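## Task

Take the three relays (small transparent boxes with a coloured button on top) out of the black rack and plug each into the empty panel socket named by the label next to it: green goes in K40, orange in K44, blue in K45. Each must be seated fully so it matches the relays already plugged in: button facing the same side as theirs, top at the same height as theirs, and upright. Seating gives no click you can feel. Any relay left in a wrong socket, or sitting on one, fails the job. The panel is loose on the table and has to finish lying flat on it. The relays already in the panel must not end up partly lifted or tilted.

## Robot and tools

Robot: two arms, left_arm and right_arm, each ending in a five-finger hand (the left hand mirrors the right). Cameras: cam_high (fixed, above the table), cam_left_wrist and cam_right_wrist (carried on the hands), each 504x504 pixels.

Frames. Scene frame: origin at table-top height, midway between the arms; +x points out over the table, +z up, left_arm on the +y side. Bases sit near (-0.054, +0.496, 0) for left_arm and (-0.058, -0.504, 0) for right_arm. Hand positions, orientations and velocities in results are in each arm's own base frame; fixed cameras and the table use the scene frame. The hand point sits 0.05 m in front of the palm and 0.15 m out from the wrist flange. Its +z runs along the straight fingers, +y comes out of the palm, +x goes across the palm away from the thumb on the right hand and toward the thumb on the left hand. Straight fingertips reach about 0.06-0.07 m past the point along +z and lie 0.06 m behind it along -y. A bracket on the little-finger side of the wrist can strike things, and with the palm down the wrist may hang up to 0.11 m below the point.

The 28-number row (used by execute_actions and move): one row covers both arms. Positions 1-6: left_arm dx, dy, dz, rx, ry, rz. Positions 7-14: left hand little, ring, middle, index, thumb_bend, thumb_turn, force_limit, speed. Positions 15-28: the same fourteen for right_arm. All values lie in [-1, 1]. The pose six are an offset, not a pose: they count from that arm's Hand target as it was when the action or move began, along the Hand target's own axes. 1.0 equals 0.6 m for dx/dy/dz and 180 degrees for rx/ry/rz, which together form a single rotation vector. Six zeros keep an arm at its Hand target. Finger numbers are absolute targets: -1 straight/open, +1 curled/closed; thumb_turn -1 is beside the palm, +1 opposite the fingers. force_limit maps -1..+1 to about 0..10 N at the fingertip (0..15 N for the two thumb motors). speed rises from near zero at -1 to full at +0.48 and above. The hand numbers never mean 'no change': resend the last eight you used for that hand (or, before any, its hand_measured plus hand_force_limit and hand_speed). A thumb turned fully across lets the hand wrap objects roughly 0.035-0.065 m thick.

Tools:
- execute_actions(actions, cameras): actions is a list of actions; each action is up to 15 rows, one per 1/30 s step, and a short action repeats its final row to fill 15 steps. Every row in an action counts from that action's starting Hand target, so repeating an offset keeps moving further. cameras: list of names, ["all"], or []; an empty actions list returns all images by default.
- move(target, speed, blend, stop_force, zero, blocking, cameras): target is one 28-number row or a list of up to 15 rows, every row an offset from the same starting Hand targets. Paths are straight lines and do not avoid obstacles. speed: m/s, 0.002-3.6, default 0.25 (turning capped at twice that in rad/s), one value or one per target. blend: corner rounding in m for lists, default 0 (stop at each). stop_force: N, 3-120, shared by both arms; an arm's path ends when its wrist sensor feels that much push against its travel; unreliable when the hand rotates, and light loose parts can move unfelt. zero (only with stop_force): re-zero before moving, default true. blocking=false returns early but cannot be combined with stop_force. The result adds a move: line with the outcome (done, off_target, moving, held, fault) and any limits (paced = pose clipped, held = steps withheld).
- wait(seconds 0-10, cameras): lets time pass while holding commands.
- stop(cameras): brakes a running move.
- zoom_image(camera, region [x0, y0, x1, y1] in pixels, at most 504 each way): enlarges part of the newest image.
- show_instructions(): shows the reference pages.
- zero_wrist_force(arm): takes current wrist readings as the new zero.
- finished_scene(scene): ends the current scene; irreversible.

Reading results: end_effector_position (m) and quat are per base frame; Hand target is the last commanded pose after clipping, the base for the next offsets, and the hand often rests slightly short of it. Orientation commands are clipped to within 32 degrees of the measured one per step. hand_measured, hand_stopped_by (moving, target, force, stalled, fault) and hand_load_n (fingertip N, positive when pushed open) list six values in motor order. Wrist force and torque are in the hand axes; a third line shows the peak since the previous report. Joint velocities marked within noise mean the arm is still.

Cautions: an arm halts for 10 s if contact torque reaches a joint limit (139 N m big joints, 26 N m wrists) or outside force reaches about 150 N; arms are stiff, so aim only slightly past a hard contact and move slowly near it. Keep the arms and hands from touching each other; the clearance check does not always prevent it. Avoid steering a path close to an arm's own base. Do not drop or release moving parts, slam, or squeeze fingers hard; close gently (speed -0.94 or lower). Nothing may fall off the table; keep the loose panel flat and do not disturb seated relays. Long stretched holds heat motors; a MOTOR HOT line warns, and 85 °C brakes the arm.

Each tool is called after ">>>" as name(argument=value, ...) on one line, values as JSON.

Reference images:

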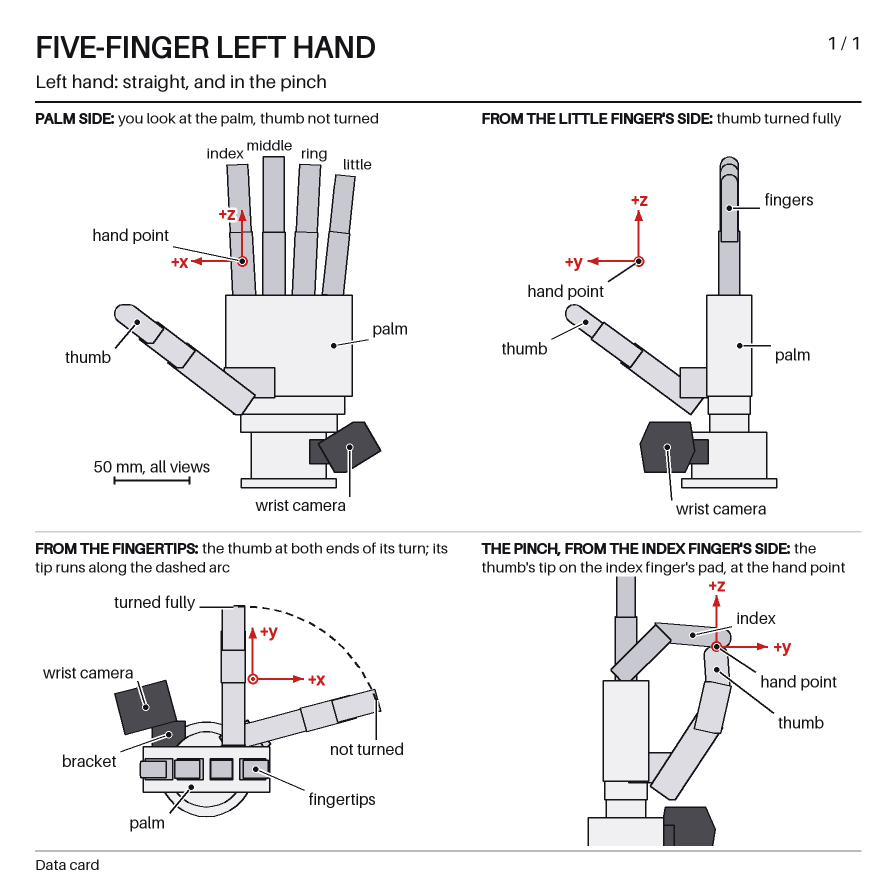

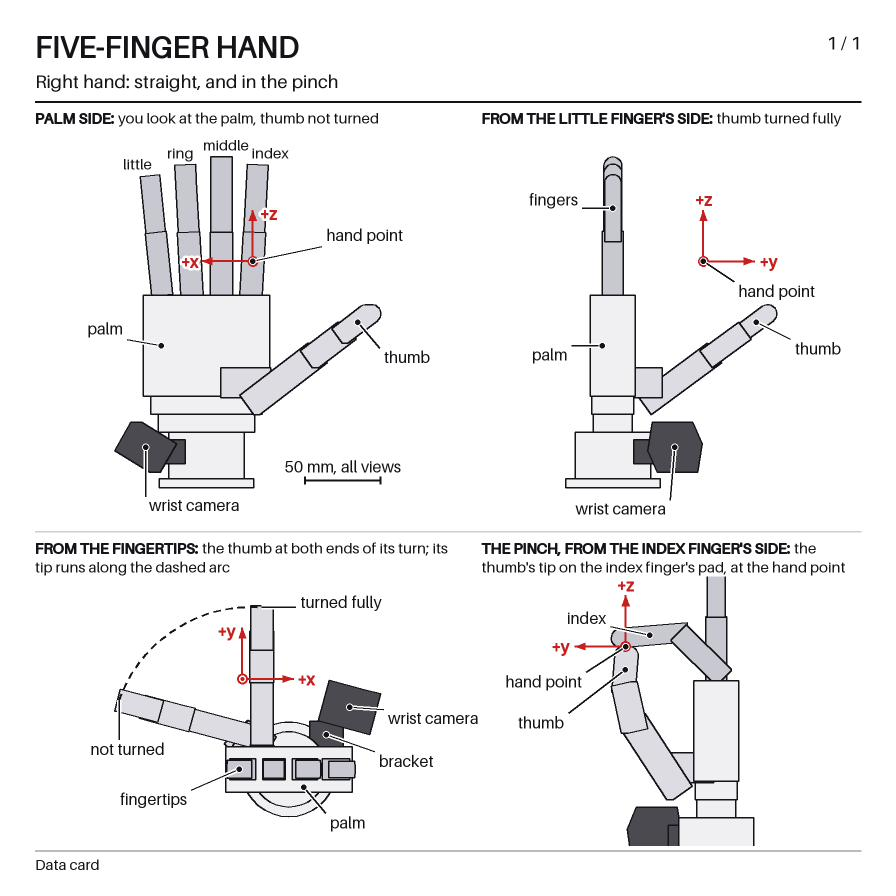

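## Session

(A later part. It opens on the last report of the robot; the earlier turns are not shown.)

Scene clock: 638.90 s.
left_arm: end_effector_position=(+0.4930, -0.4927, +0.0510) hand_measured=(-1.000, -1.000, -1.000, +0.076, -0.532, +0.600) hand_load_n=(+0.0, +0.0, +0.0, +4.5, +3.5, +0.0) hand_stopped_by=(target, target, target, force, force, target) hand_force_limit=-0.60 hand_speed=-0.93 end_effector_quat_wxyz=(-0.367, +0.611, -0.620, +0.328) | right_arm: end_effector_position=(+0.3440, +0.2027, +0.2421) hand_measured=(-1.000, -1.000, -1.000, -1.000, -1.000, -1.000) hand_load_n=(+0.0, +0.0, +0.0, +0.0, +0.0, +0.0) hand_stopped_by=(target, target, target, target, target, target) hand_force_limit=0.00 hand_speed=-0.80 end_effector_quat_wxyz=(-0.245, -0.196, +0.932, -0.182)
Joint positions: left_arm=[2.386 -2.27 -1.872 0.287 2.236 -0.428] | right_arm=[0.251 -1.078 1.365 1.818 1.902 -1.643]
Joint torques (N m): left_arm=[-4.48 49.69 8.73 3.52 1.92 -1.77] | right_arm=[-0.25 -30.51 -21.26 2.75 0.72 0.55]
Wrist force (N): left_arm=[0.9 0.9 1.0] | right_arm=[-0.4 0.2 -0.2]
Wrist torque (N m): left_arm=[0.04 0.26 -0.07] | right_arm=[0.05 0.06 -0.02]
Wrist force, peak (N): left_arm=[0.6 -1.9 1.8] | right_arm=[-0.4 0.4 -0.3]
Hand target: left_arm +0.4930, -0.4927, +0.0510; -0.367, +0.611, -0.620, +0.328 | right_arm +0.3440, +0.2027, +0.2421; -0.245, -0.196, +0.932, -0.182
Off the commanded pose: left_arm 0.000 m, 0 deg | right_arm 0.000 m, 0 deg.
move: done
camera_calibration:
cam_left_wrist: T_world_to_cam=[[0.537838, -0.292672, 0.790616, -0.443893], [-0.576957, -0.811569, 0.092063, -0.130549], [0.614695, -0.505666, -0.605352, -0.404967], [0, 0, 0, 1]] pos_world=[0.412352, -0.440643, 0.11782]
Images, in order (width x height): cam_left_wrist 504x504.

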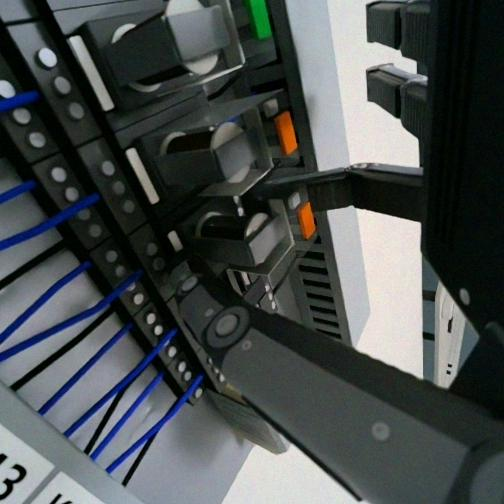

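>>> move(target=[0,0,0,0,0,0,-1,-1,-1,0.0,-0.7,0.6,0,-0.85,0,0,0,0,0,0,-1,-1,-1,-1,-1,-1,0,-0.8], speed=0.01)

>>> move(target=[-0.0023,-0.03418,-0.02066,0,0,0,-1,-1,-1,-0.1,-0.95,0.6,0.0,-0.6,0,0,0,0,0,0,-1,-1,-1,-1,-1,-1,0,-0.8], speed=0.06, cameras=["cam_left_wrist"])

>>> zoom_image(camera="cam_left_wrist", region=[150, 150, 290, 290])

>>> move(target=[-0.09385,0.00395,0.00395,0,0,0,-1,-1,-1,-0.1,-0.95,0.6,0.0,-0.6,0,0,0,0,0,0,-1,-1,-1,-1,-1,-1,0,-0.8], speed=0.15, cameras=["cam_left_wrist"])

>>> zoom_image(camera="cam_left_wrist", region=[150, 150, 290, 290])

Scene clock: 674.50 s.
left_arm: end_effector_position=(+0.4930, -0.4927, +0.0510) hand_measured=(-1.000, -1.000, -1.000, +0.000, -0.700, +0.600) hand_load_n=(+0.0, +0.0, +0.0, +0.0, +0.0, +0.0) hand_stopped_by=(target, target, target, target, target, target) hand_force_limit=0.00 hand_speed=-0.85 end_effector_quat_wxyz=(-0.367, +0.611, -0.620, +0.328) | right_arm: end_effector_position=(+0.3440, +0.2027, +0.2421) hand_measured=(-1.000, -1.000, -1.000, -1.000, -1.000, -1.000) hand_load_n=(+0.0, +0.0, +0.0, +0.0, +0.0, -0.5) hand_stopped_by=(target, target, target, target, target, target) hand_force_limit=0.00 hand_speed=-0.80 end_effector_quat_wxyz=(-0.245, -0.196, +0.932, -0.182)
Joint positions: left_arm=[2.386 -2.27 -1.872 0.287 2.236 -0.428] | right_arm=[0.251 -1.078 1.365 1.818 1.902 -1.643]
Joint torques (N m): left_arm=[-4 47.25 20.85 3.72 1.72 -1.72] | right_arm=[0.18 -30.61 -21.41 2.74 0.83 0.53]
Wrist force (N): left_arm=[0.0 -0.9 -0.8] | right_arm=[-0.2 -0.1 -0.1]
Wrist torque (N m): left_arm=[-0.03 0.29 -0.07] | right_arm=[-0.01 0.03 -0.02]
Wrist force, peak (N): left_arm=[0.9 1.0 1.2] | right_arm=[-0.4 0.2 -0.6]
Hand target: left_arm +0.4930, -0.4927, +0.0510; -0.367, +0.611, -0.620, +0.328 | right_arm +0.3440, +0.2027, +0.2421; -0.245, -0.196, +0.932, -0.182
Off the commanded pose: left_arm 0.000 m, 0 deg | right_arm 0.000 m, 0 deg.
move: done

Scene clock: 675.27 s.
left_arm: end_effector_position=(+0.4930, -0.4927, +0.0751) hand_measured=(-1.000, -1.000, -1.000, -0.100, -0.950, +0.600) hand_load_n=(+0.0, +0.0, +0.0, +0.0, +0.0, +0.0) hand_stopped_by=(target, target, target, target, target, target) hand_force_limit=0.00 hand_speed=-0.60 end_effector_quat_wxyz=(-0.367, +0.611, -0.620, +0.328) | right_arm: end_effector_position=(+0.3440, +0.2027, +0.2421) hand_measured=(-1.000, -1.000, -1.000, -1.000, -1.000, -1.000) hand_load_n=(+0.0, +0.0, +0.0, +0.0, +0.0, +0.0) hand_stopped_by=(target, target, target, target, target, target) hand_force_limit=0.00 hand_speed=-0.80 end_effector_quat_wxyz=(-0.245, -0.196, +0.932, -0.182)
Joint positions: left_arm=[2.386 -2.221 -1.871 0.237 2.236 -0.428] | right_arm=[0.251 -1.078 1.365 1.818 1.902 -1.643]
Joint torques (N m): left_arm=[4.99 26.12 20.17 3.85 0.27 2.35] | right_arm=[0.25 -30.76 -21.07 2.64 0.83 0.47]
Wrist force (N): left_arm=[0.0 -1.1 -0.8] | right_arm=[-0.3 0.2 -0.4]
Wrist torque (N m): left_arm=[-0.07 0.30 -0.07] | right_arm=[0.04 0.07 -0.02]
Wrist force, peak (N): left_arm=[0.2 -1.8 -1.2] | right_arm=[-0.6 0.3 -0.2]
Hand target: left_arm +0.4930, -0.4927, +0.0750; -0.367, +0.611, -0.620, +0.328 | right_arm +0.3440, +0.2027, +0.2421; -0.245, -0.196, +0.932, -0.182
Off the commanded pose: left_arm 0.000 m, 0 deg | right_arm 0.000 m, 0 deg.
move: done
camera_calibration:
cam_left_wrist: T_world_to_cam=[[0.537771, -0.292618, 0.790681, -0.462822], [-0.577014, -0.811523, 0.0921167, -0.132708], [0.614701, -0.505772, -0.605258, -0.390328], [0, 0, 0, 1]] pos_world=[0.412253, -0.440543, 0.14192]
Images, in order (width x height): cam_left_wrist 504x504.

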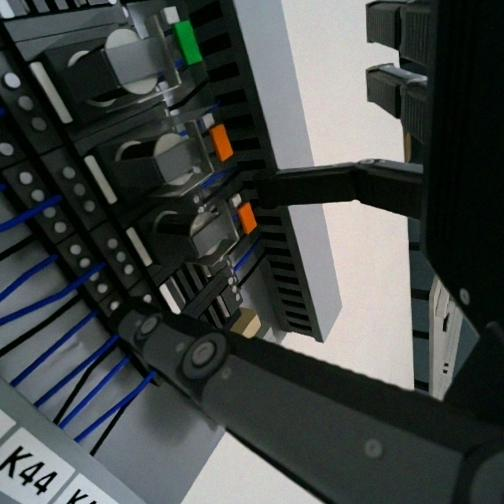

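Scaled by 3.600.

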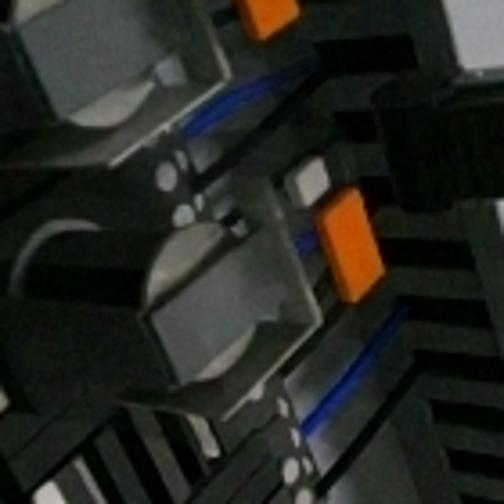

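Scene clock: 676.13 s.
left_arm: end_effector_position=(+0.4929, -0.4363, +0.0750) hand_measured=(-1.000, -1.000, -1.000, -0.100, -0.950, +0.600) hand_load_n=(+0.0, -0.5, +0.0, +0.0, +0.0, +0.0) hand_stopped_by=(target, target, target, target, target, target) hand_force_limit=0.00 hand_speed=-0.60 end_effector_quat_wxyz=(-0.367, +0.611, -0.620, +0.328) | right_arm: end_effector_position=(+0.3440, +0.2027, +0.2421) hand_measured=(-1.000, -1.000, -1.000, -1.000, -1.000, -1.000) hand_load_n=(+0.5, +0.0, -0.5, +0.0, +0.0, +0.0) hand_stopped_by=(target, target, target, target, target, target) hand_force_limit=0.00 hand_speed=-0.80 end_effector_quat_wxyz=(-0.245, -0.196, +0.932, -0.182)
Joint positions: left_arm=[2.467 -2.164 -2.005 0.352 2.174 -0.363] | right_arm=[0.251 -1.078 1.365 1.818 1.902 -1.643]
Joint torques (N m): left_arm=[1.74 23.22 5.95 2.64 0.92 -0.78] | right_arm=[-0.37 -30.9 -21.72 2.74 0.68 0.45]
Wrist force (N): left_arm=[0.0 -1.2 -0.9] | right_arm=[-0.2 0.1 0.1]
Wrist torque (N m): left_arm=[-0.09 0.26 0.02] | right_arm=[0.00 0.02 -0.01]
Wrist force, peak (N): left_arm=[1.4 -1.2 -0.9] | right_arm=[-0.5 0.2 -0.4]
Hand target: left_arm +0.4929, -0.4363, +0.0748; -0.367, +0.611, -0.620, +0.328 | right_arm +0.3440, +0.2027, +0.2421; -0.245, -0.196, +0.932, -0.182
Off the commanded pose: left_arm 0.000 m, 0 deg | right_arm 0.000 m, 0 deg.
move: done
camera_calibration:
cam_left_wrist: T_world_to_cam=[[0.53769, -0.29255, 0.790762, -0.446141], [-0.576983, -0.811548, 0.0920884, -0.0870196], [0.614801, -0.505771, -0.605158, -0.362029], [0, 0, 0, 1]] pos_world=[0.412252, -0.384243, 0.14172]
Images, in order (width x height): cam_left_wrist 504x504.

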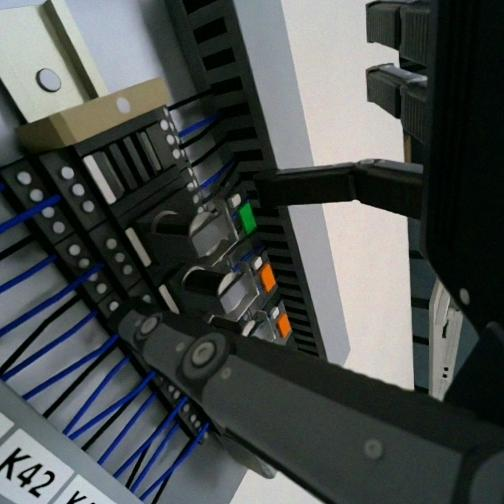

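Scaled by 3.600.

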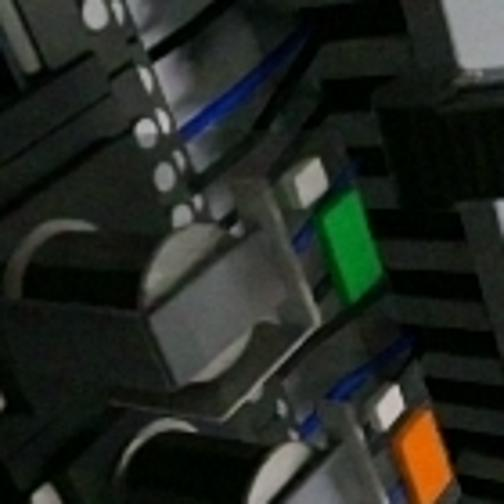

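>>> move(target=[[-0.0043,-0.0641,-0.0387,0,0,0,-1,-1,-1,-0.1,-0.95,0.6,0.0,-0.6,0,0,0,0,0,0,-1,-1,-1,-1,-1,-1,0,-0.8],[-0.5209,-0.0458,-0.0153,0,0,0,-1,-1,-1,-0.1,-0.95,0.6,0.0,-0.6,0,0,0,0,0,0,-1,-1,-1,-1,-1,-1,0,-0.8],[-0.5166,0.0183,0.0234,0,0,0,-1,-1,-1,-0.1,-0.95,0.6,0.0,-0.6,0,0,0,0,0,0,-1,-1,-1,-1,-1,-1,0,-0.8]], blend=[0.02,0.02,0], speed=[0.25,0.35,0.15], cameras=["cam_left_wrist"])

Scene clock: 707.13 s.
left_arm: end_effector_position=(+0.4943, -0.1258, +0.0751) hand_measured=(-1.000, -1.000, -1.000, -0.100, -0.950, +0.600) hand_load_n=(+0.0, +0.0, +0.0, +0.0, +0.0, +0.0) hand_stopped_by=(target, target, target, target, target, target) hand_force_limit=0.00 hand_speed=-0.60 end_effector_quat_wxyz=(-0.367, +0.611, -0.620, +0.328) end_effector_velocity=(+0.001, +0.000, +0.000) end_effector_angular_velocity=(-0.001, -0.003, +0.001) | right_arm: end_effector_position=(+0.3440, +0.2027, +0.2421) hand_measured=(-1.000, -1.000, -1.000, -1.000, -1.000, -1.000) hand_load_n=(+0.0, +0.0, +0.0, +0.0, +0.0, +0.0) hand_stopped_by=(target, target, target, target, target, target) hand_force_limit=0.00 hand_speed=-0.80 end_effector_quat_wxyz=(-0.245, -0.196, +0.932, -0.182)
Joint positions: left_arm=[3.225 -1.967 -2.526 0.811 1.541 0.081] | right_arm=[0.251 -1.078 1.365 1.818 1.902 -1.643]
Joint velocities: left_arm=[0 -0.003 0.001 0.005 0 -0.001] | right_arm=[within noise]
Joint torques (N m): left_arm=[9.16 9.32 15.47 3.89 -1.55 -1.85] | right_arm=[-0.67 -30.68 -21.5 2.56 0.81 0.56]
Wrist force (N): left_arm=[0.1 -0.8 -1.0] | right_arm=[-0.4 0.1 -0.2]
Wrist torque (N m): left_arm=[-0.01 0.25 0.01] | right_arm=[0.02 0.07 -0.02]
Wrist force, peak (N): left_arm=[1.9 -3.0 -2.5] | right_arm=[-0.5 0.2 -0.5]
Hand target: left_arm +0.4944, -0.1258, +0.0750; -0.367, +0.611, -0.620, +0.328 | right_arm +0.3440, +0.2027, +0.2421; -0.245, -0.196, +0.932, -0.182
Off the commanded pose: left_arm 0.000 m, 0 deg | right_arm 0.000 m, 0 deg.
move: done
camera_calibration:
cam_left_wrist: T_world_to_cam=[[0.537852, -0.292686, 0.790601, -0.35624], [-0.577044, -0.811498, 0.092145, 0.165858], [0.614602, -0.505772, -0.605359, -0.205565], [0, 0, 0, 1]] pos_world=[0.413653, -0.0736426, 0.14192]
Images, in order (width x height): cam_left_wrist 504x504.

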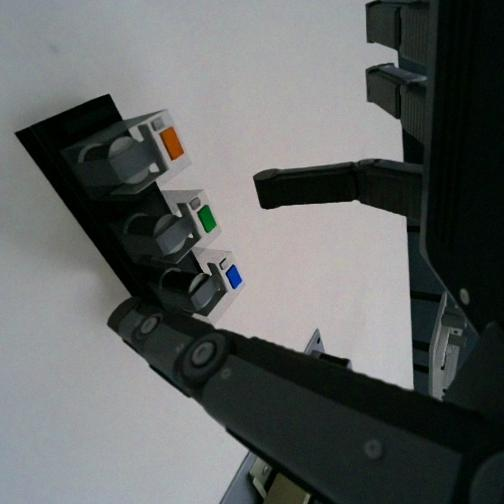

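>>> move(target=[0.0045,0.0311,0.0207,-0.00072,-0.0114,-0.00687,-1,-1,-1,-0.1,-0.95,0.6,0.0,-0.6,0,0,0,0,0,0,-1,-1,-1,-1,-1,-1,0,-0.8], speed=0.05, cameras=["cam_left_wrist"])

>>> zoom_image(camera="cam_left_wrist", region=[150, 150, 290, 290])

Scene clock: 721.83 s.
left_arm: end_effector_position=(+0.4954, -0.1273, +0.0525) hand_measured=(-1.000, -1.000, -1.000, -0.100, -0.950, +0.600) hand_load_n=(+0.0, +0.0, +0.0, +0.0, +0.0, +0.0) hand_stopped_by=(target, target, target, target, target, target) hand_force_limit=0.00 hand_speed=-0.60 end_effector_quat_wxyz=(-0.374, +0.624, -0.607, +0.321) | right_arm: end_effector_position=(+0.3440, +0.2027, +0.2421) hand_measured=(-1.000, -1.000, -1.000, -1.000, -1.000, -1.000) hand_load_n=(-0.5, +0.0, +0.0, +0.0, +0.0, +0.0) hand_stopped_by=(target, target, target, target, target, target) hand_force_limit=0.00 hand_speed=-0.80 end_effector_quat_wxyz=(-0.245, -0.196, +0.932, -0.182)
Joint positions: left_arm=[3.195 -2.06 -2.516 0.893 1.602 0.044] | right_arm=[0.251 -1.078 1.365 1.818 1.902 -1.643]
Joint torques (N m): left_arm=[9.28 25.89 0.11 1.6 -0.48 1.9] | right_arm=[-0.16 -31.57 -20.95 2.61 0.71 0.56]
Wrist force (N): left_arm=[0.0 -0.9 -1.1] | right_arm=[-0.2 0.3 -0.2]
Wrist torque (N m): left_arm=[-0.04 0.25 -0.02] | right_arm=[0.05 0.03 0.00]
Wrist force, peak (N): left_arm=[0.0 -1.5 -1.0] | right_arm=[-0.6 0.0 -0.4]
Hand target: left_arm +0.4954, -0.1273, +0.0525; -0.374, +0.624, -0.607, +0.321 | right_arm +0.3440, +0.2027, +0.2421; -0.245, -0.196, +0.932, -0.182
Off the commanded pose: left_arm 0.000 m, 0 deg | right_arm 0.000 m, 0 deg.
move: done
camera_calibration:
cam_left_wrist: T_world_to_cam=[[0.549478, -0.269979, 0.790687, -0.342324], [-0.542695, -0.834868, 0.0920747, 0.147334], [0.635261, -0.479695, -0.605258, -0.227648], [0, 0, 0, 1]] pos_world=[0.412673, -0.0786172, 0.11932]
Images, in order (width x height): cam_left_wrist 504x504.

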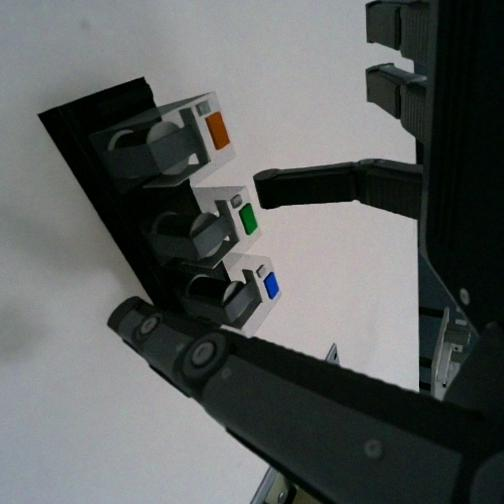

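Scaled by 3.600.

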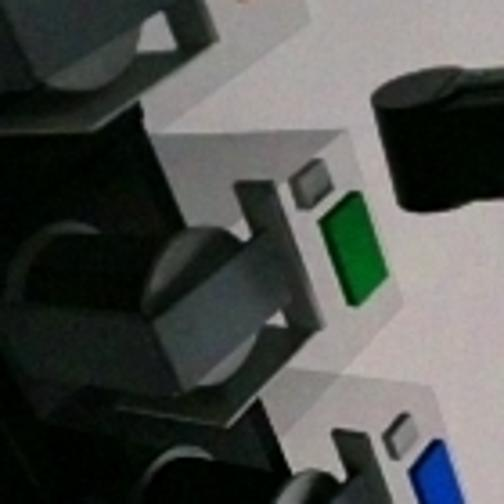

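>>> move(target=[0.0022,0.0239,0.0150,0,0,0,-1,-1,-1,-0.05,-0.75,0.6,0.0,-0.6,0,0,0,0,0,0,-1,-1,-1,-1,-1,-1,0,-0.8], speed=0.02, stop_force=4, cameras=["cam_left_wrist"])

Scene clock: 782.27 s.
left_arm: end_effector_position=(+0.4957, -0.1276, +0.0355) hand_measured=(-1.000, -1.000, -1.000, -0.050, -0.750, +0.600) hand_load_n=(+0.0, +0.0, +0.0, +0.0, +0.0, +0.0) hand_stopped_by=(target, target, target, target, target, target) hand_force_limit=0.00 hand_speed=-0.60 end_effector_quat_wxyz=(-0.374, +0.624, -0.607, +0.321) | right_arm: end_effector_position=(+0.3440, +0.2027, +0.2421) hand_measured=(-1.000, -1.000, -1.000, -1.000, -1.000, -1.000) hand_load_n=(+0.0, +0.0, +0.0, +0.0, +0.0, +0.0) hand_stopped_by=(target, target, target, target, target, target) hand_force_limit=0.00 hand_speed=-0.80 end_effector_quat_wxyz=(-0.245, -0.196, +0.932, -0.182)
Joint positions: left_arm=[3.194 -2.128 -2.511 0.956 1.604 0.044] | right_arm=[0.251 -1.078 1.365 1.818 1.902 -1.643]
Joint torques (N m): left_arm=[-5.02 36.43 -1.45 0.58 0.36 -1.28] | right_arm=[-0.26 -31.45 -21.45 2.67 0.81 0.65]
Wrist force (N): left_arm=[0.4 -1.1 -1.2] | right_arm=[-0.3 0.1 -0.5]
Wrist torque (N m): left_arm=[-0.05 0.19 0.05] | right_arm=[0.05 0.06 -0.02]
Wrist force, peak (N): left_arm=[0.2 -1.3 -1.1] | right_arm=[-0.5 0.3 -0.4]
Hand target: left_arm +0.4957, -0.1276, +0.0355; -0.374, +0.624, -0.607, +0.321 | right_arm +0.3440, +0.2027, +0.2421; -0.245, -0.196, +0.932, -0.182
Off the commanded pose: left_arm 0.000 m, 0 deg | right_arm 0.000 m, 0 deg.
move: done
camera_calibration:
cam_left_wrist: T_world_to_cam=[[0.549552, -0.269863, 0.790675, -0.329148], [-0.54248, -0.83501, 0.0920512, 0.148713], [0.63538, -0.479512, -0.605277, -0.238304], [0, 0, 0, 1]] pos_world=[0.412972, -0.0789177, 0.10232]
Images, in order (width x height): cam_left_wrist 504x504.

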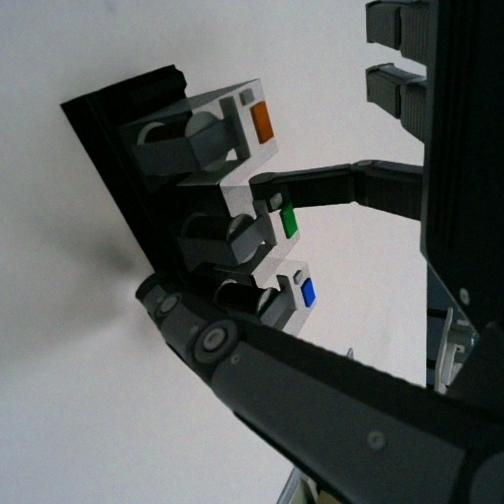

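>>> move(target=[0,0,0,0,0,0,-1,-1,-1,0.15,-0.75,0.6,-0.6,-0.95,0,0,0,0,0,0,-1,-1,-1,-1,-1,-1,0,-0.8], speed=0.01)

>>> move(target=[0,0,0,0,0,0,-1,-1,-1,0.15,-0.2,0.6,-0.6,-0.93,0,0,0,0,0,0,-1,-1,-1,-1,-1,-1,0,-0.8], speed=0.01, cameras=["cam_left_wrist"])

Scene clock: 789.63 s.
left_arm: end_effector_position=(+0.4957, -0.1276, +0.0355) hand_measured=(-1.000, -1.000, -1.000, +0.150, -0.750, +0.600) hand_load_n=(+0.0, +0.0, +0.0, +0.5, +0.0, +0.0) hand_stopped_by=(target, target, target, target, target, target) hand_force_limit=-0.60 hand_speed=-0.95 end_effector_quat_wxyz=(-0.374, +0.624, -0.607, +0.321) | right_arm: end_effector_position=(+0.3440, +0.2027, +0.2421) hand_measured=(-1.000, -1.000, -1.000, -1.000, -1.000, -1.000) hand_load_n=(+0.0, +0.0, +0.0, +0.0, +0.0, +0.0) hand_stopped_by=(target, target, target, target, target, target) hand_force_limit=0.00 hand_speed=-0.80 end_effector_quat_wxyz=(-0.245, -0.196, +0.932, -0.182)
Joint positions: left_arm=[3.194 -2.128 -2.511 0.956 1.604 0.044] | right_arm=[0.251 -1.078 1.365 1.818 1.902 -1.643]
Joint torques (N m): left_arm=[3.1 35.79 -2.22 0.8 -0.75 1.79] | right_arm=[0.22 -31.63 -21.31 2.76 0.75 0.44]
Wrist force (N): left_arm=[0.3 -1.0 -0.9] | right_arm=[-0.3 0.2 -0.1]
Wrist torque (N m): left_arm=[-0.04 0.21 0.04] | right_arm=[0.02 0.05 -0.02]
Wrist force, peak (N): left_arm=[0.4 -1.4 -0.9] | right_arm=[-0.6 0.1 -0.4]
Hand target: left_arm +0.4957, -0.1276, +0.0355; -0.374, +0.624, -0.607, +0.321 | right_arm +0.3440, +0.2027, +0.2421; -0.245, -0.196, +0.932, -0.182
Off the commanded pose: left_arm 0.000 m, 0 deg | right_arm 0.000 m, 0 deg.
move: done

Scene clock: 791.10 s.
left_arm: end_effector_position=(+0.4957, -0.1276, +0.0355) hand_measured=(-1.000, -1.000, -1.000, +0.150, -0.628, +0.600) hand_load_n=(+0.0, +0.0, +0.0, +3.0, +3.0, +0.0) hand_stopped_by=(target, target, target, target, force, target) hand_force_limit=-0.60 hand_speed=-0.93 end_effector_quat_wxyz=(-0.374, +0.624, -0.607, +0.321) | right_arm: end_effector_position=(+0.3440, +0.2027, +0.2421) hand_measured=(-1.000, -1.000, -1.000, -1.000, -1.000, -1.000) hand_load_n=(+0.0, +0.0, +0.0, +0.0, +0.0, +0.0) hand_stopped_by=(target, target, target, target, target, target) hand_force_limit=0.00 hand_speed=-0.80 end_effector_quat_wxyz=(-0.245, -0.196, +0.932, -0.182)
Joint positions: left_arm=[3.194 -2.128 -2.511 0.956 1.604 0.044] | right_arm=[0.251 -1.078 1.365 1.818 1.902 -1.643]
Joint torques (N m): left_arm=[2.41 35.75 -2.39 0.78 -0.84 1.73] | right_arm=[0.1 -31.86 -21.49 2.76 0.71 0.55]
Wrist force (N): left_arm=[0.3 -0.6 -0.9] | right_arm=[-0.2 0.3 -0.2]
Wrist torque (N m): left_arm=[-0.02 0.21 0.04] | right_arm=[0.05 0.04 0.00]
Wrist force, peak (N): left_arm=[0.3 -1.2 -1.2] | right_arm=[-0.6 0.2 -0.3]
Hand target: left_arm +0.4957, -0.1276, +0.0355; -0.374, +0.624, -0.607, +0.321 | right_arm +0.3440, +0.2027, +0.2421; -0.245, -0.196, +0.932, -0.182
Off the commanded pose: left_arm 0.000 m, 0 deg | right_arm 0.000 m, 0 deg.
move: done
camera_calibration:
cam_left_wrist: T_world_to_cam=[[0.549552, -0.269863, 0.790675, -0.329148], [-0.54248, -0.83501, 0.0920512, 0.148713], [0.63538, -0.479512, -0.605277, -0.238304], [0, 0, 0, 1]] pos_world=[0.412972, -0.0789177, 0.10232]
Images, in order (width x height): cam_left_wrist 504x504.

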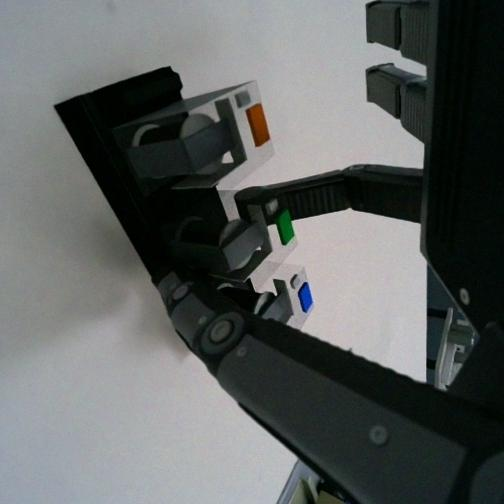

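>>> zoom_image(camera="cam_left_wrist", region=[140, 150, 320, 330])

Scaled by 2.800.

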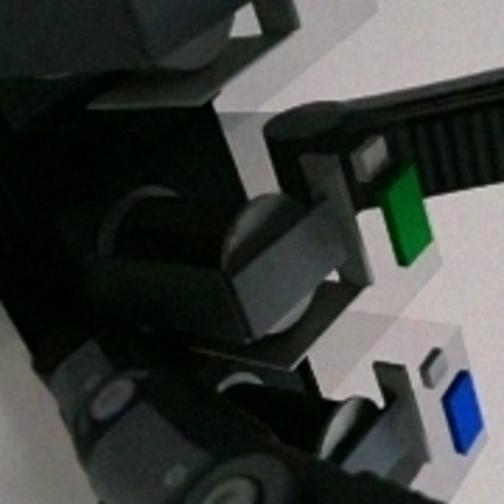

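>>> move(target=[0,0,0,0,0,0,-1,-1,-1,0.078,-0.628,0.6,-0.6,-0.93,0,0,0,0,0,0,-1,-1,-1,-1,-1,-1,0,-0.8], speed=0.01)

>>> move(target=[0,0,0,0,0,0,-1,-1,-1,0.078,-0.2,0.6,-0.6,-0.93,0,0,0,0,0,0,-1,-1,-1,-1,-1,-1,0,-0.8], speed=0.01, cameras=["cam_left_wrist"])

>>> zoom_image(camera="cam_left_wrist", region=[140, 150, 320, 330])

Scene clock: 841.03 s.
left_arm: end_effector_position=(+0.4957, -0.1276, +0.0355) hand_measured=(-1.000, -1.000, -1.000, +0.078, -0.628, +0.600) hand_load_n=(+0.0, +0.0, +0.0, +0.0, +0.0, +0.0) hand_stopped_by=(target, target, target, target, target, target) hand_force_limit=-0.60 hand_speed=-0.93 end_effector_quat_wxyz=(-0.374, +0.624, -0.607, +0.321) | right_arm: end_effector_position=(+0.3440, +0.2027, +0.2421) hand_measured=(-1.000, -1.000, -1.000, -1.000, -1.000, -1.000) hand_load_n=(-0.5, +0.0, +0.0, +0.0, +0.0, +0.0) hand_stopped_by=(target, target, target, target, target, target) hand_force_limit=0.00 hand_speed=-0.80 end_effector_quat_wxyz=(-0.245, -0.196, +0.932, -0.182)
Joint positions: left_arm=[3.194 -2.128 -2.511 0.956 1.604 0.044] | right_arm=[0.251 -1.078 1.365 1.818 1.902 -1.643]
Joint torques (N m): left_arm=[2.07 34.72 -2.45 1.24 -0.85 2.1] | right_arm=[-0.18 -31.84 -21.35 2.72 0.75 0.58]
Wrist force (N): left_arm=[0.3 -1.2 -1.2] | right_arm=[-0.1 0.3 -0.2]
Wrist torque (N m): left_arm=[-0.08 0.20 0.05] | right_arm=[0.05 0.01 0.00]
Wrist force, peak (N): left_arm=[0.3 -1.2 -1.2] | right_arm=[-0.6 0.1 -0.4]
Hand target: left_arm +0.4957, -0.1276, +0.0355; -0.374, +0.624, -0.607, +0.321 | right_arm +0.3440, +0.2027, +0.2421; -0.245, -0.196, +0.932, -0.182
Off the commanded pose: left_arm 0.000 m, 0 deg | right_arm 0.000 m, 0 deg.
move: done

Scene clock: 842.20 s.
left_arm: end_effector_position=(+0.4957, -0.1276, +0.0355) hand_measured=(-1.000, -1.000, -1.000, +0.078, -0.536, +0.600) hand_load_n=(+0.0, +0.0, +0.0, +2.5, +3.0, +0.0) hand_stopped_by=(target, target, target, target, force, target) hand_force_limit=-0.60 hand_speed=-0.93 end_effector_quat_wxyz=(-0.374, +0.624, -0.607, +0.321) | right_arm: end_effector_position=(+0.3440, +0.2027, +0.2421) hand_measured=(-1.000, -1.000, -1.000, -1.000, -1.000, -1.000) hand_load_n=(+0.0, +0.0, +0.0, +0.0, +0.0, +0.0) hand_stopped_by=(target, target, target, target, target, target) hand_force_limit=0.00 hand_speed=-0.80 end_effector_quat_wxyz=(-0.245, -0.196, +0.932, -0.182)
Joint positions: left_arm=[3.194 -2.128 -2.511 0.956 1.604 0.044] | right_arm=[0.251 -1.078 1.365 1.818 1.902 -1.643]
Joint torques (N m): left_arm=[2.91 34.06 -2.44 1.55 -0.52 1.82] | right_arm=[-0.37 -31.88 -21.8 2.73 0.86 0.56]
Wrist force (N): left_arm=[0.3 -0.8 -1.2] | right_arm=[-0.3 0.3 -0.1]
Wrist torque (N m): left_arm=[-0.05 0.23 0.03] | right_arm=[0.06 0.05 -0.01]
Wrist force, peak (N): left_arm=[0.5 -1.1 -1.3] | right_arm=[-0.3 0.4 -0.6]
Hand target: left_arm +0.4957, -0.1276, +0.0355; -0.374, +0.624, -0.607, +0.321 | right_arm +0.3440, +0.2027, +0.2421; -0.245, -0.196, +0.932, -0.182
Off the commanded pose: left_arm 0.000 m, 0 deg | right_arm 0.000 m, 0 deg.
move: done
camera_calibration:
cam_left_wrist: T_world_to_cam=[[0.549552, -0.269863, 0.790675, -0.329148], [-0.54248, -0.83501, 0.0920512, 0.148713], [0.63538, -0.479512, -0.605277, -0.238304], [0, 0, 0, 1]] pos_world=[0.412972, -0.0789177, 0.10232]
Images, in order (width x height): cam_left_wrist 504x504.

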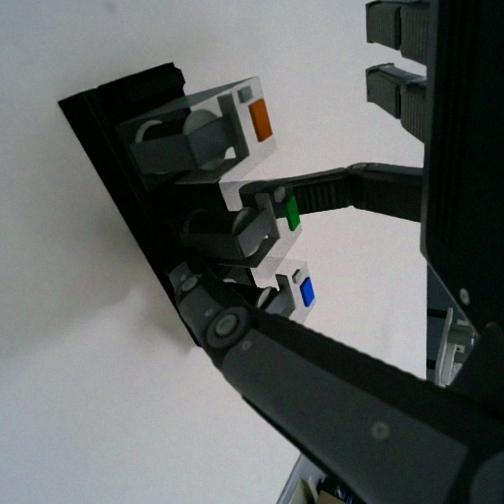

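Scaled by 2.800.

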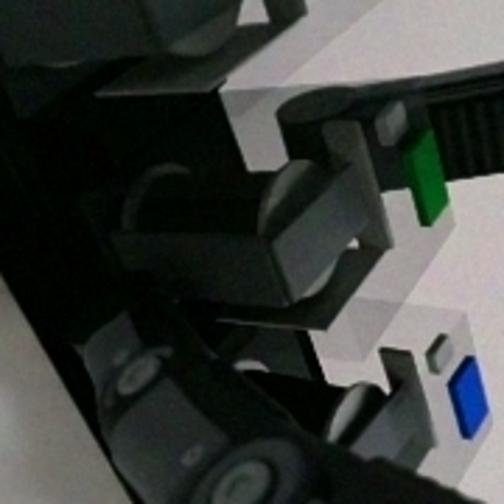

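>>> move(target=[0,0,0,0,0,0,-1,-1,-1,0.078,-0.18,0.6,0.2,-0.93,0,0,0,0,0,0,-1,-1,-1,-1,-1,-1,0,-0.8], speed=0.01, cameras=["cam_left_wrist"])

>>> zoom_image(camera="cam_left_wrist", region=[140, 150, 320, 330])

Scene clock: 863.47 s.
left_arm: end_effector_position=(+0.4957, -0.1276, +0.0355) hand_measured=(-1.000, -1.000, -1.000, +0.078, -0.508, +0.600) hand_load_n=(+0.0, +0.0, +0.0, +9.0, +9.0, +1.0) hand_stopped_by=(target, target, target, target, force, target) hand_force_limit=0.20 hand_speed=-0.93 end_effector_quat_wxyz=(-0.374, +0.624, -0.607, +0.321) | right_arm: end_effector_position=(+0.3440, +0.2027, +0.2421) hand_measured=(-1.000, -1.000, -1.000, -1.000, -1.000, -1.000) hand_load_n=(+0.0, +0.0, +0.0, +0.0, +0.0, +0.0) hand_stopped_by=(target, target, target, target, target, target) hand_force_limit=0.00 hand_speed=-0.80 end_effector_quat_wxyz=(-0.245, -0.196, +0.932, -0.182)
Joint positions: left_arm=[3.194 -2.128 -2.511 0.956 1.604 0.044] | right_arm=[0.251 -1.078 1.365 1.818 1.902 -1.643]
Joint torques (N m): left_arm=[3.81 33.1 -1.83 2.01 -0.65 1.78] | right_arm=[-0.25 -32.03 -21.44 2.61 0.81 0.69]
Wrist force (N): left_arm=[0.3 -2.2 -1.8] | right_arm=[-0.3 0.2 -0.4]
Wrist torque (N m): left_arm=[-0.08 0.21 0.05] | right_arm=[0.05 0.06 -0.02]
Wrist force, peak (N): left_arm=[0.4 -2.3 -2.1] | right_arm=[-0.4 0.0 -0.6]
Hand target: left_arm +0.4957, -0.1276, +0.0355; -0.374, +0.624, -0.607, +0.321 | right_arm +0.3440, +0.2027, +0.2421; -0.245, -0.196, +0.932, -0.182
Off the commanded pose: left_arm 0.000 m, 0 deg | right_arm 0.000 m, 0 deg.
move: done
camera_calibration:
cam_left_wrist: T_world_to_cam=[[0.549552, -0.269863, 0.790675, -0.329148], [-0.54248, -0.83501, 0.0920512, 0.148713], [0.63538, -0.479512, -0.605277, -0.238304], [0, 0, 0, 1]] pos_world=[0.412972, -0.0789177, 0.10232]
Images, in order (width x height): cam_left_wrist 504x504.

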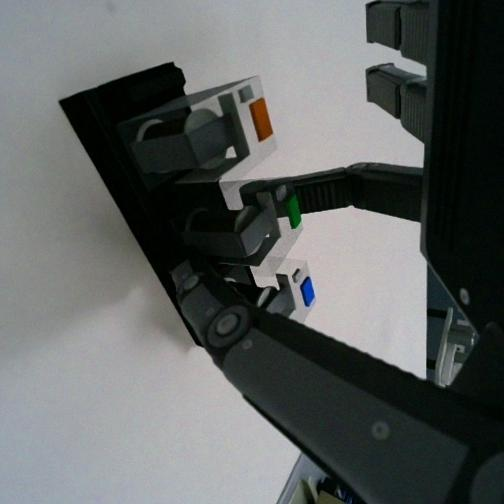

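Scaled by 2.800.

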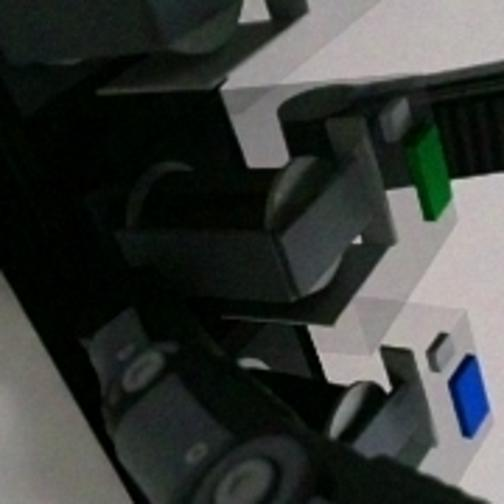

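>>> move(target=[-0.0024,-0.0356,-0.0215,0,0,0,-1,-1,-1,0.078,-0.18,0.6,0.2,-0.93,0,0,0,0,0,0,-1,-1,-1,-1,-1,-1,0,-0.8], speed=0.03, cameras=["cam_left_wrist"])

>>> zoom_image(camera="cam_left_wrist", region=[140, 150, 320, 330])

Scene clock: 870.33 s.
left_arm: end_effector_position=(+0.4957, -0.1276, +0.0606) hand_measured=(-1.000, -1.000, -1.000, +0.078, -0.508, +0.600) hand_load_n=(+0.0, +0.0, +0.0, +9.5, +9.0, +0.5) hand_stopped_by=(target, target, target, target, force, target) hand_force_limit=0.20 hand_speed=-0.93 end_effector_quat_wxyz=(-0.374, +0.624, -0.607, +0.321) | right_arm: end_effector_position=(+0.3440, +0.2027, +0.2421) hand_measured=(-1.000, -1.000, -1.000, -1.000, -1.000, -1.000) hand_load_n=(+0.0, +0.0, +0.0, +0.0, +0.0, +0.0) hand_stopped_by=(target, target, target, target, target, target) hand_force_limit=0.00 hand_speed=-0.80 end_effector_quat_wxyz=(-0.245, -0.196, +0.932, -0.182)
Joint positions: left_arm=[3.194 -2.028 -2.516 0.861 1.603 0.044] | right_arm=[0.251 -1.078 1.365 1.818 1.902 -1.643]
Joint torques (N m): left_arm=[9.24 9.24 4.59 4.25 -0.99 2.46] | right_arm=[-0.21 -32.1 -21.29 2.64 0.78 0.56]
Wrist force (N): left_arm=[0.2 -0.5 -0.7] | right_arm=[-0.4 0.2 -0.1]
Wrist torque (N m): left_arm=[-0.02 0.24 0.01] | right_arm=[0.03 0.07 -0.02]
Wrist force, peak (N): left_arm=[0.2 -2.7 -2.0] | right_arm=[-0.7 0.2 -0.4]
Hand target: left_arm +0.4957, -0.1276, +0.0605; -0.374, +0.624, -0.607, +0.321 | right_arm +0.3440, +0.2027, +0.2421; -0.245, -0.196, +0.932, -0.182
Off the commanded pose: left_arm 0.000 m, 0 deg | right_arm 0.000 m, 0 deg.
move: done
camera_calibration:
cam_left_wrist: T_world_to_cam=[[0.549508, -0.26993, 0.790682, -0.348901], [-0.542523, -0.834989, 0.091987, 0.14646], [0.635381, -0.479511, -0.605277, -0.223001], [0, 0, 0, 1]] pos_world=[0.412872, -0.0788177, 0.12742]
Images, in order (width x height): cam_left_wrist 504x504.

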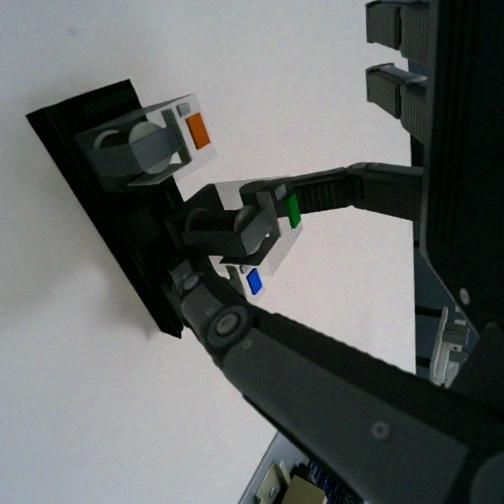

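Scaled by 2.800.

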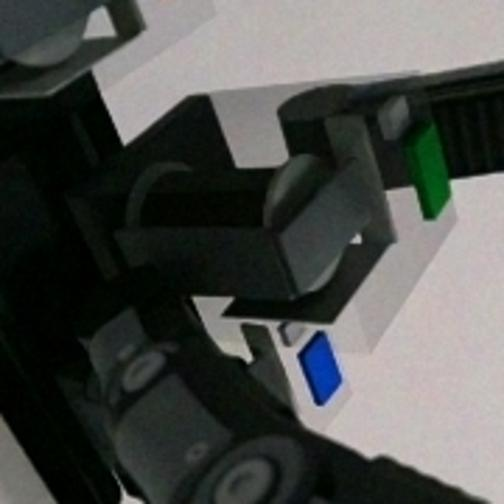

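>>> zoom_image(camera="cam_left_wrist", region=[225, 180, 305, 260])

>>> zoom_image(camera="cam_left_wrist", region=[160, 180, 240, 260])

Scaled by 6.300.

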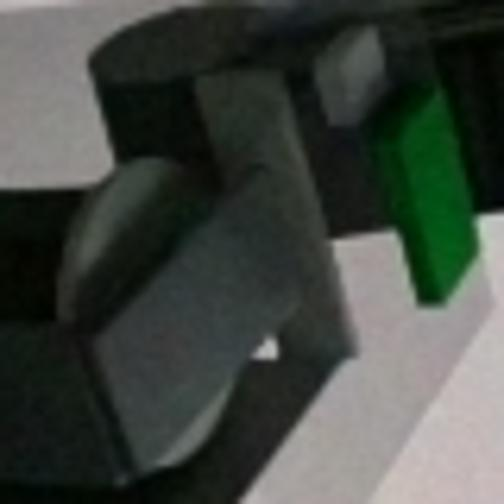

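Scaled by 6.300.

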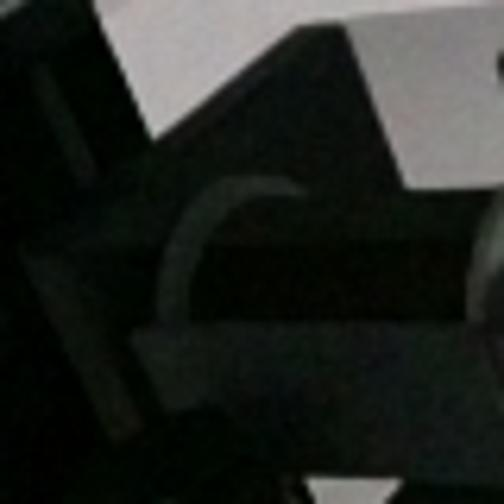

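>>> move(target=[[-0.0062,-0.0999,-0.0602,0,0,0,-1,-1,-1,0.078,-0.18,0.6,0.2,-0.93,0,0,0,0,0,0,-1,-1,-1,-1,-1,-1,0,-0.8],[0.4624,-0.1042,-0.1012,0.00065,0.01047,0.0063,-1,-1,-1,0.078,-0.18,0.6,0.2,-0.93,0,0,0,0,0,0,-1,-1,-1,-1,-1,-1,0,-0.8],[0.4668,-0.0328,-0.0582,0.00065,0.01047,0.0063,-1,-1,-1,0.078,-0.18,0.6,0.2,-0.93,0,0,0,0,0,0,-1,-1,-1,-1,-1,-1,0,-0.8]], blend=[0.02,0.02,0], speed=[0.15,0.2,0.1], cameras=["cam_left_wrist"])

>>> zoom_image(camera="cam_left_wrist", region=[140, 150, 320, 330])

Scene clock: 958.07 s.
left_arm: end_effector_position=(+0.4922, -0.4098, +0.0802) hand_measured=(-1.000, -1.000, -1.000, +0.078, -0.508, +0.600) hand_load_n=(+0.0, +0.0, +0.0, +9.5, +9.0, +1.0) hand_stopped_by=(target, target, target, target, force, target) hand_force_limit=0.20 hand_speed=-0.93 end_effector_quat_wxyz=(-0.368, +0.612, -0.619, +0.328) | right_arm: end_effector_position=(+0.3440, +0.2027, +0.2421) hand_measured=(-1.000, -1.000, -1.000, -1.000, -1.000, -1.000) hand_load_n=(+0.0, -0.5, +0.0, +0.0, +0.0, +0.0) hand_stopped_by=(target, target, target, target, target, target) hand_force_limit=0.00 hand_speed=-0.80 end_effector_quat_wxyz=(-0.245, -0.196, +0.932, -0.182)
Joint positions: left_arm=[2.507 -2.127 -2.064 0.389 2.145 -0.336] | right_arm=[0.251 -1.078 1.365 1.818 1.902 -1.643]
Joint torques (N m): left_arm=[5.96 31.07 20.39 2.82 0.18 1.58] | right_arm=[-0.03 -32.36 -22.04 2.67 0.77 0.61]
Wrist force (N): left_arm=[0.3 -0.6 -1.1] | right_arm=[-0.5 0.2 -0.3]
Wrist torque (N m): left_arm=[0.00 0.20 -0.04] | right_arm=[0.05 0.08 -0.03]
Wrist force, peak (N): left_arm=[1.6 -1.2 -1.2] | right_arm=[-0.7 0.1 -0.5]
Hand target: left_arm +0.4922, -0.4098, +0.0802; -0.368, +0.612, -0.619, +0.328 | right_arm +0.3440, +0.2027, +0.2421; -0.245, -0.196, +0.932, -0.182
Off the commanded pose: left_arm 0.000 m, 0 deg | right_arm 0.000 m, 0 deg.
move: done
camera_calibration:
cam_left_wrist: T_world_to_cam=[[0.538941, -0.290892, 0.790521, -0.442039], [-0.574233, -0.81349, 0.0921415, -0.0685259], [0.616278, -0.503602, -0.605463, -0.344752], [0, 0, 0, 1]] pos_world=[0.411346, -0.357949, 0.147021]
Images, in order (width x height): cam_left_wrist 504x504.

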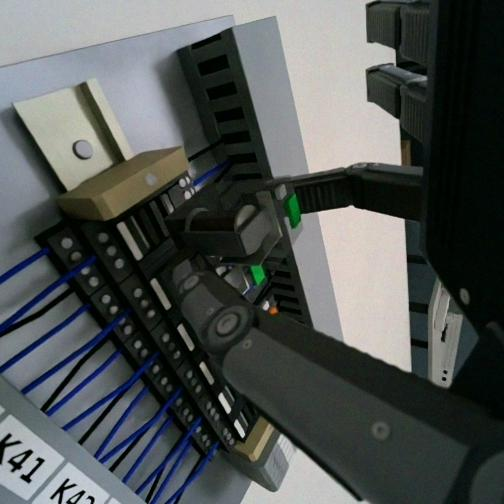

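Scaled by 2.800.

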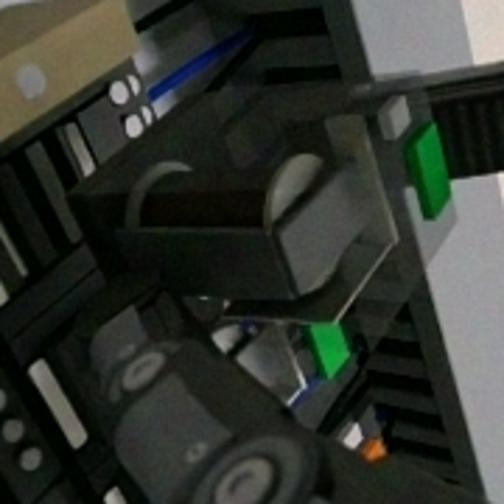

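>>> move(target=[-0.0001,0.0006,-0.0031,0.0240,-0.0068,0.0085,-1,-1,-1,0.078,-0.18,0.6,0.2,-0.93,0,0,0,0,0,0,-1,-1,-1,-1,-1,-1,0,-0.8], speed=0.05, cameras=["cam_left_wrist"])

>>> zoom_image(camera="cam_left_wrist", region=[140, 150, 320, 330])

Scene clock: 1001.63 s.
left_arm: end_effector_position=(+0.4903, -0.4099, +0.0807) hand_measured=(-1.000, -1.000, -1.000, +0.078, -0.508, +0.600) hand_load_n=(+0.0, +0.0, -0.5, +9.5, +9.0, +0.5) hand_stopped_by=(target, target, target, target, force, target) hand_force_limit=0.20 hand_speed=-0.93 end_effector_quat_wxyz=(-0.401, +0.593, -0.610, +0.339) | right_arm: end_effector_position=(+0.3440, +0.2027, +0.2421) hand_measured=(-1.000, -1.000, -1.000, -1.000, -1.000, -1.000) hand_load_n=(+0.0, +0.0, +0.0, +0.0, +0.0, +0.5) hand_stopped_by=(target, target, target, target, target, target) hand_force_limit=0.00 hand_speed=-0.80 end_effector_quat_wxyz=(-0.245, -0.196, +0.932, -0.182)
Joint positions: left_arm=[2.478 -2.169 -2.062 0.496 2.212 -0.284] | right_arm=[0.251 -1.078 1.365 1.818 1.902 -1.643]
Joint torques (N m): left_arm=[9.54 46.28 15.55 0.39 -0.7 -1.52] | right_arm=[-0.1 -32.09 -21.93 2.64 0.81 0.65]
Wrist force (N): left_arm=[0.4 -0.7 -0.9] | right_arm=[-0.5 0.1 -0.3]
Wrist torque (N m): left_arm=[-0.03 0.18 -0.01] | right_arm=[0.03 0.09 -0.03]
Wrist force, peak (N): left_arm=[0.3 -0.9 -1.1] | right_arm=[-0.5 0.2 -0.5]
Hand target: left_arm +0.4904, -0.4098, +0.0808; -0.401, +0.593, -0.610, +0.339 | right_arm +0.3440, +0.2027, +0.2421; -0.245, -0.196, +0.932, -0.182
Off the commanded pose: left_arm 0.000 m, 0 deg | right_arm 0.000 m, 0 deg.
move: done
camera_calibration:
cam_left_wrist: T_world_to_cam=[[0.478789, -0.319254, 0.817825, -0.425769], [-0.578204, -0.815645, 0.0201012, -0.0628531], [0.660637, -0.482494, -0.575116, -0.358903], [0, 0, 0, 1]] pos_world=[0.404616, -0.360363, 0.143057]
Images, in order (width x height): cam_left_wrist 504x504.

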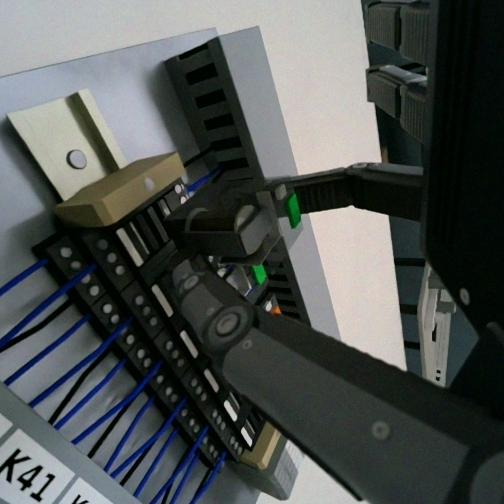

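Scaled by 2.800.

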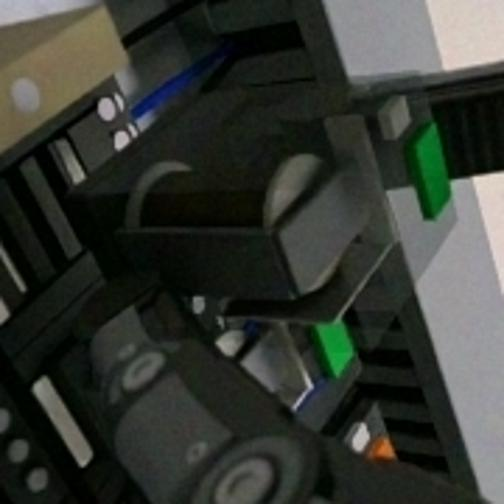

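>>> move(target=[0.0022,0.0222,0.0112,0,0,0,-1,-1,-1,0.078,-0.18,0.6,0.2,-0.93,0,0,0,0,0,0,-1,-1,-1,-1,-1,-1,0,-0.8], speed=0.03, stop_force=5, cameras=["cam_left_wrist"])

>>> zoom_image(camera="cam_left_wrist", region=[140, 150, 320, 330])

Scene clock: 1011.90 s.
left_arm: end_effector_position=(+0.4904, -0.4098, +0.0659) hand_measured=(-1.000, -1.000, -1.000, +0.078, -0.508, +0.600) hand_load_n=(+0.0, +0.0, +0.0, +9.5, +9.0, +0.5) hand_stopped_by=(target, target, target, target, force, target) hand_force_limit=0.20 hand_speed=-0.93 end_effector_quat_wxyz=(-0.401, +0.593, -0.610, +0.339) | right_arm: end_effector_position=(+0.3440, +0.2027, +0.2421) hand_measured=(-1.000, -1.000, -1.000, -1.000, -1.000, -1.000) hand_load_n=(+0.0, +0.0, +0.0, +0.0, +0.0, -0.5) hand_stopped_by=(target, target, target, target, target, target) hand_force_limit=0.00 hand_speed=-0.80 end_effector_quat_wxyz=(-0.245, -0.196, +0.932, -0.182)
Joint positions: left_arm=[2.478 -2.204 -2.061 0.531 2.212 -0.284] | right_arm=[0.251 -1.078 1.365 1.818 1.902 -1.643]
Joint torques (N m): left_arm=[7.97 46.13 18.88 0.17 -0.36 1.68] | right_arm=[-0.24 -32.46 -22.4 2.61 0.8 0.63]
Wrist force (N): left_arm=[0.4 -0.5 -0.9] | right_arm=[-0.4 0.1 -0.2]
Wrist torque (N m): left_arm=[-0.01 0.20 -0.01] | right_arm=[0.04 0.07 -0.02]
Wrist force, peak (N): left_arm=[0.4 -1.2 -1.1] | right_arm=[-0.7 0.1 -0.5]
Hand target: left_arm +0.4904, -0.4098, +0.0659; -0.401, +0.593, -0.610, +0.339 | right_arm +0.3440, +0.2027, +0.2421; -0.245, -0.196, +0.932, -0.182
Off the commanded pose: left_arm 0.000 m, 0 deg | right_arm 0.000 m, 0 deg.
move: done
camera_calibration:
cam_left_wrist: T_world_to_cam=[[0.47871, -0.318935, 0.817996, -0.413555], [-0.577993, -0.815792, 0.0201788, -0.0625652], [0.660879, -0.482456, -0.57487, -0.367549], [0, 0, 0, 1]] pos_world=[0.404716, -0.360263, 0.128256]
Images, in order (width x height): cam_left_wrist 504x504.

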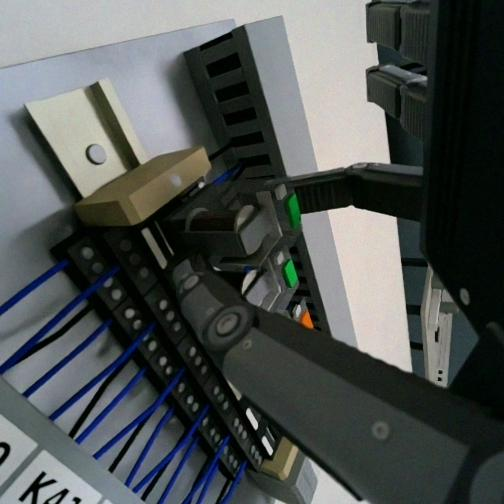

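Scaled by 2.800.

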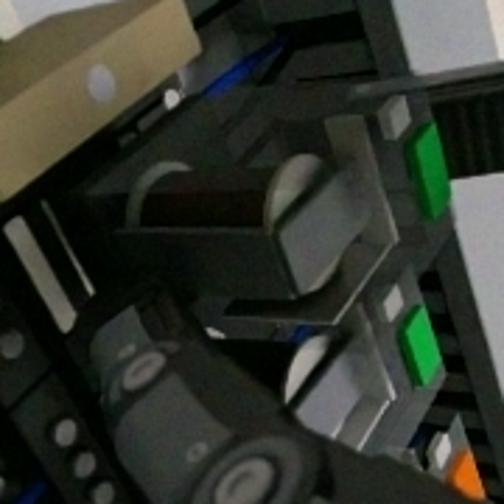

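>>> zoom_image(camera="cam_left_wrist", region=[230, 180, 310, 260])

>>> zoom_image(camera="cam_left_wrist", region=[230, 240, 310, 320])

Scaled by 6.300.

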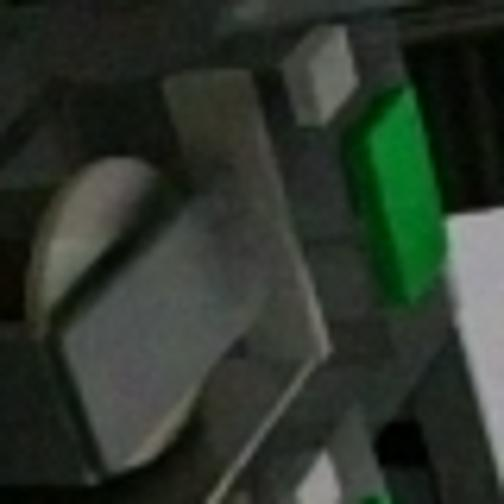

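Scaled by 6.300.

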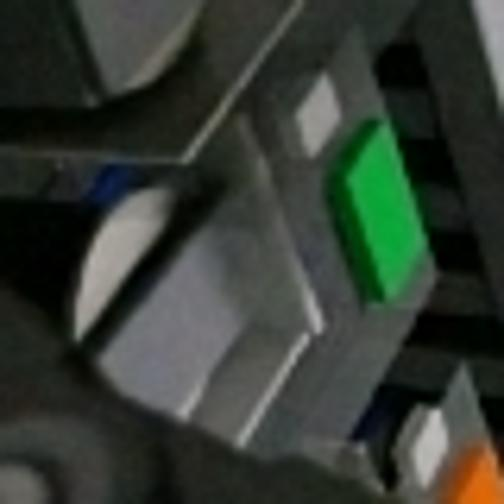

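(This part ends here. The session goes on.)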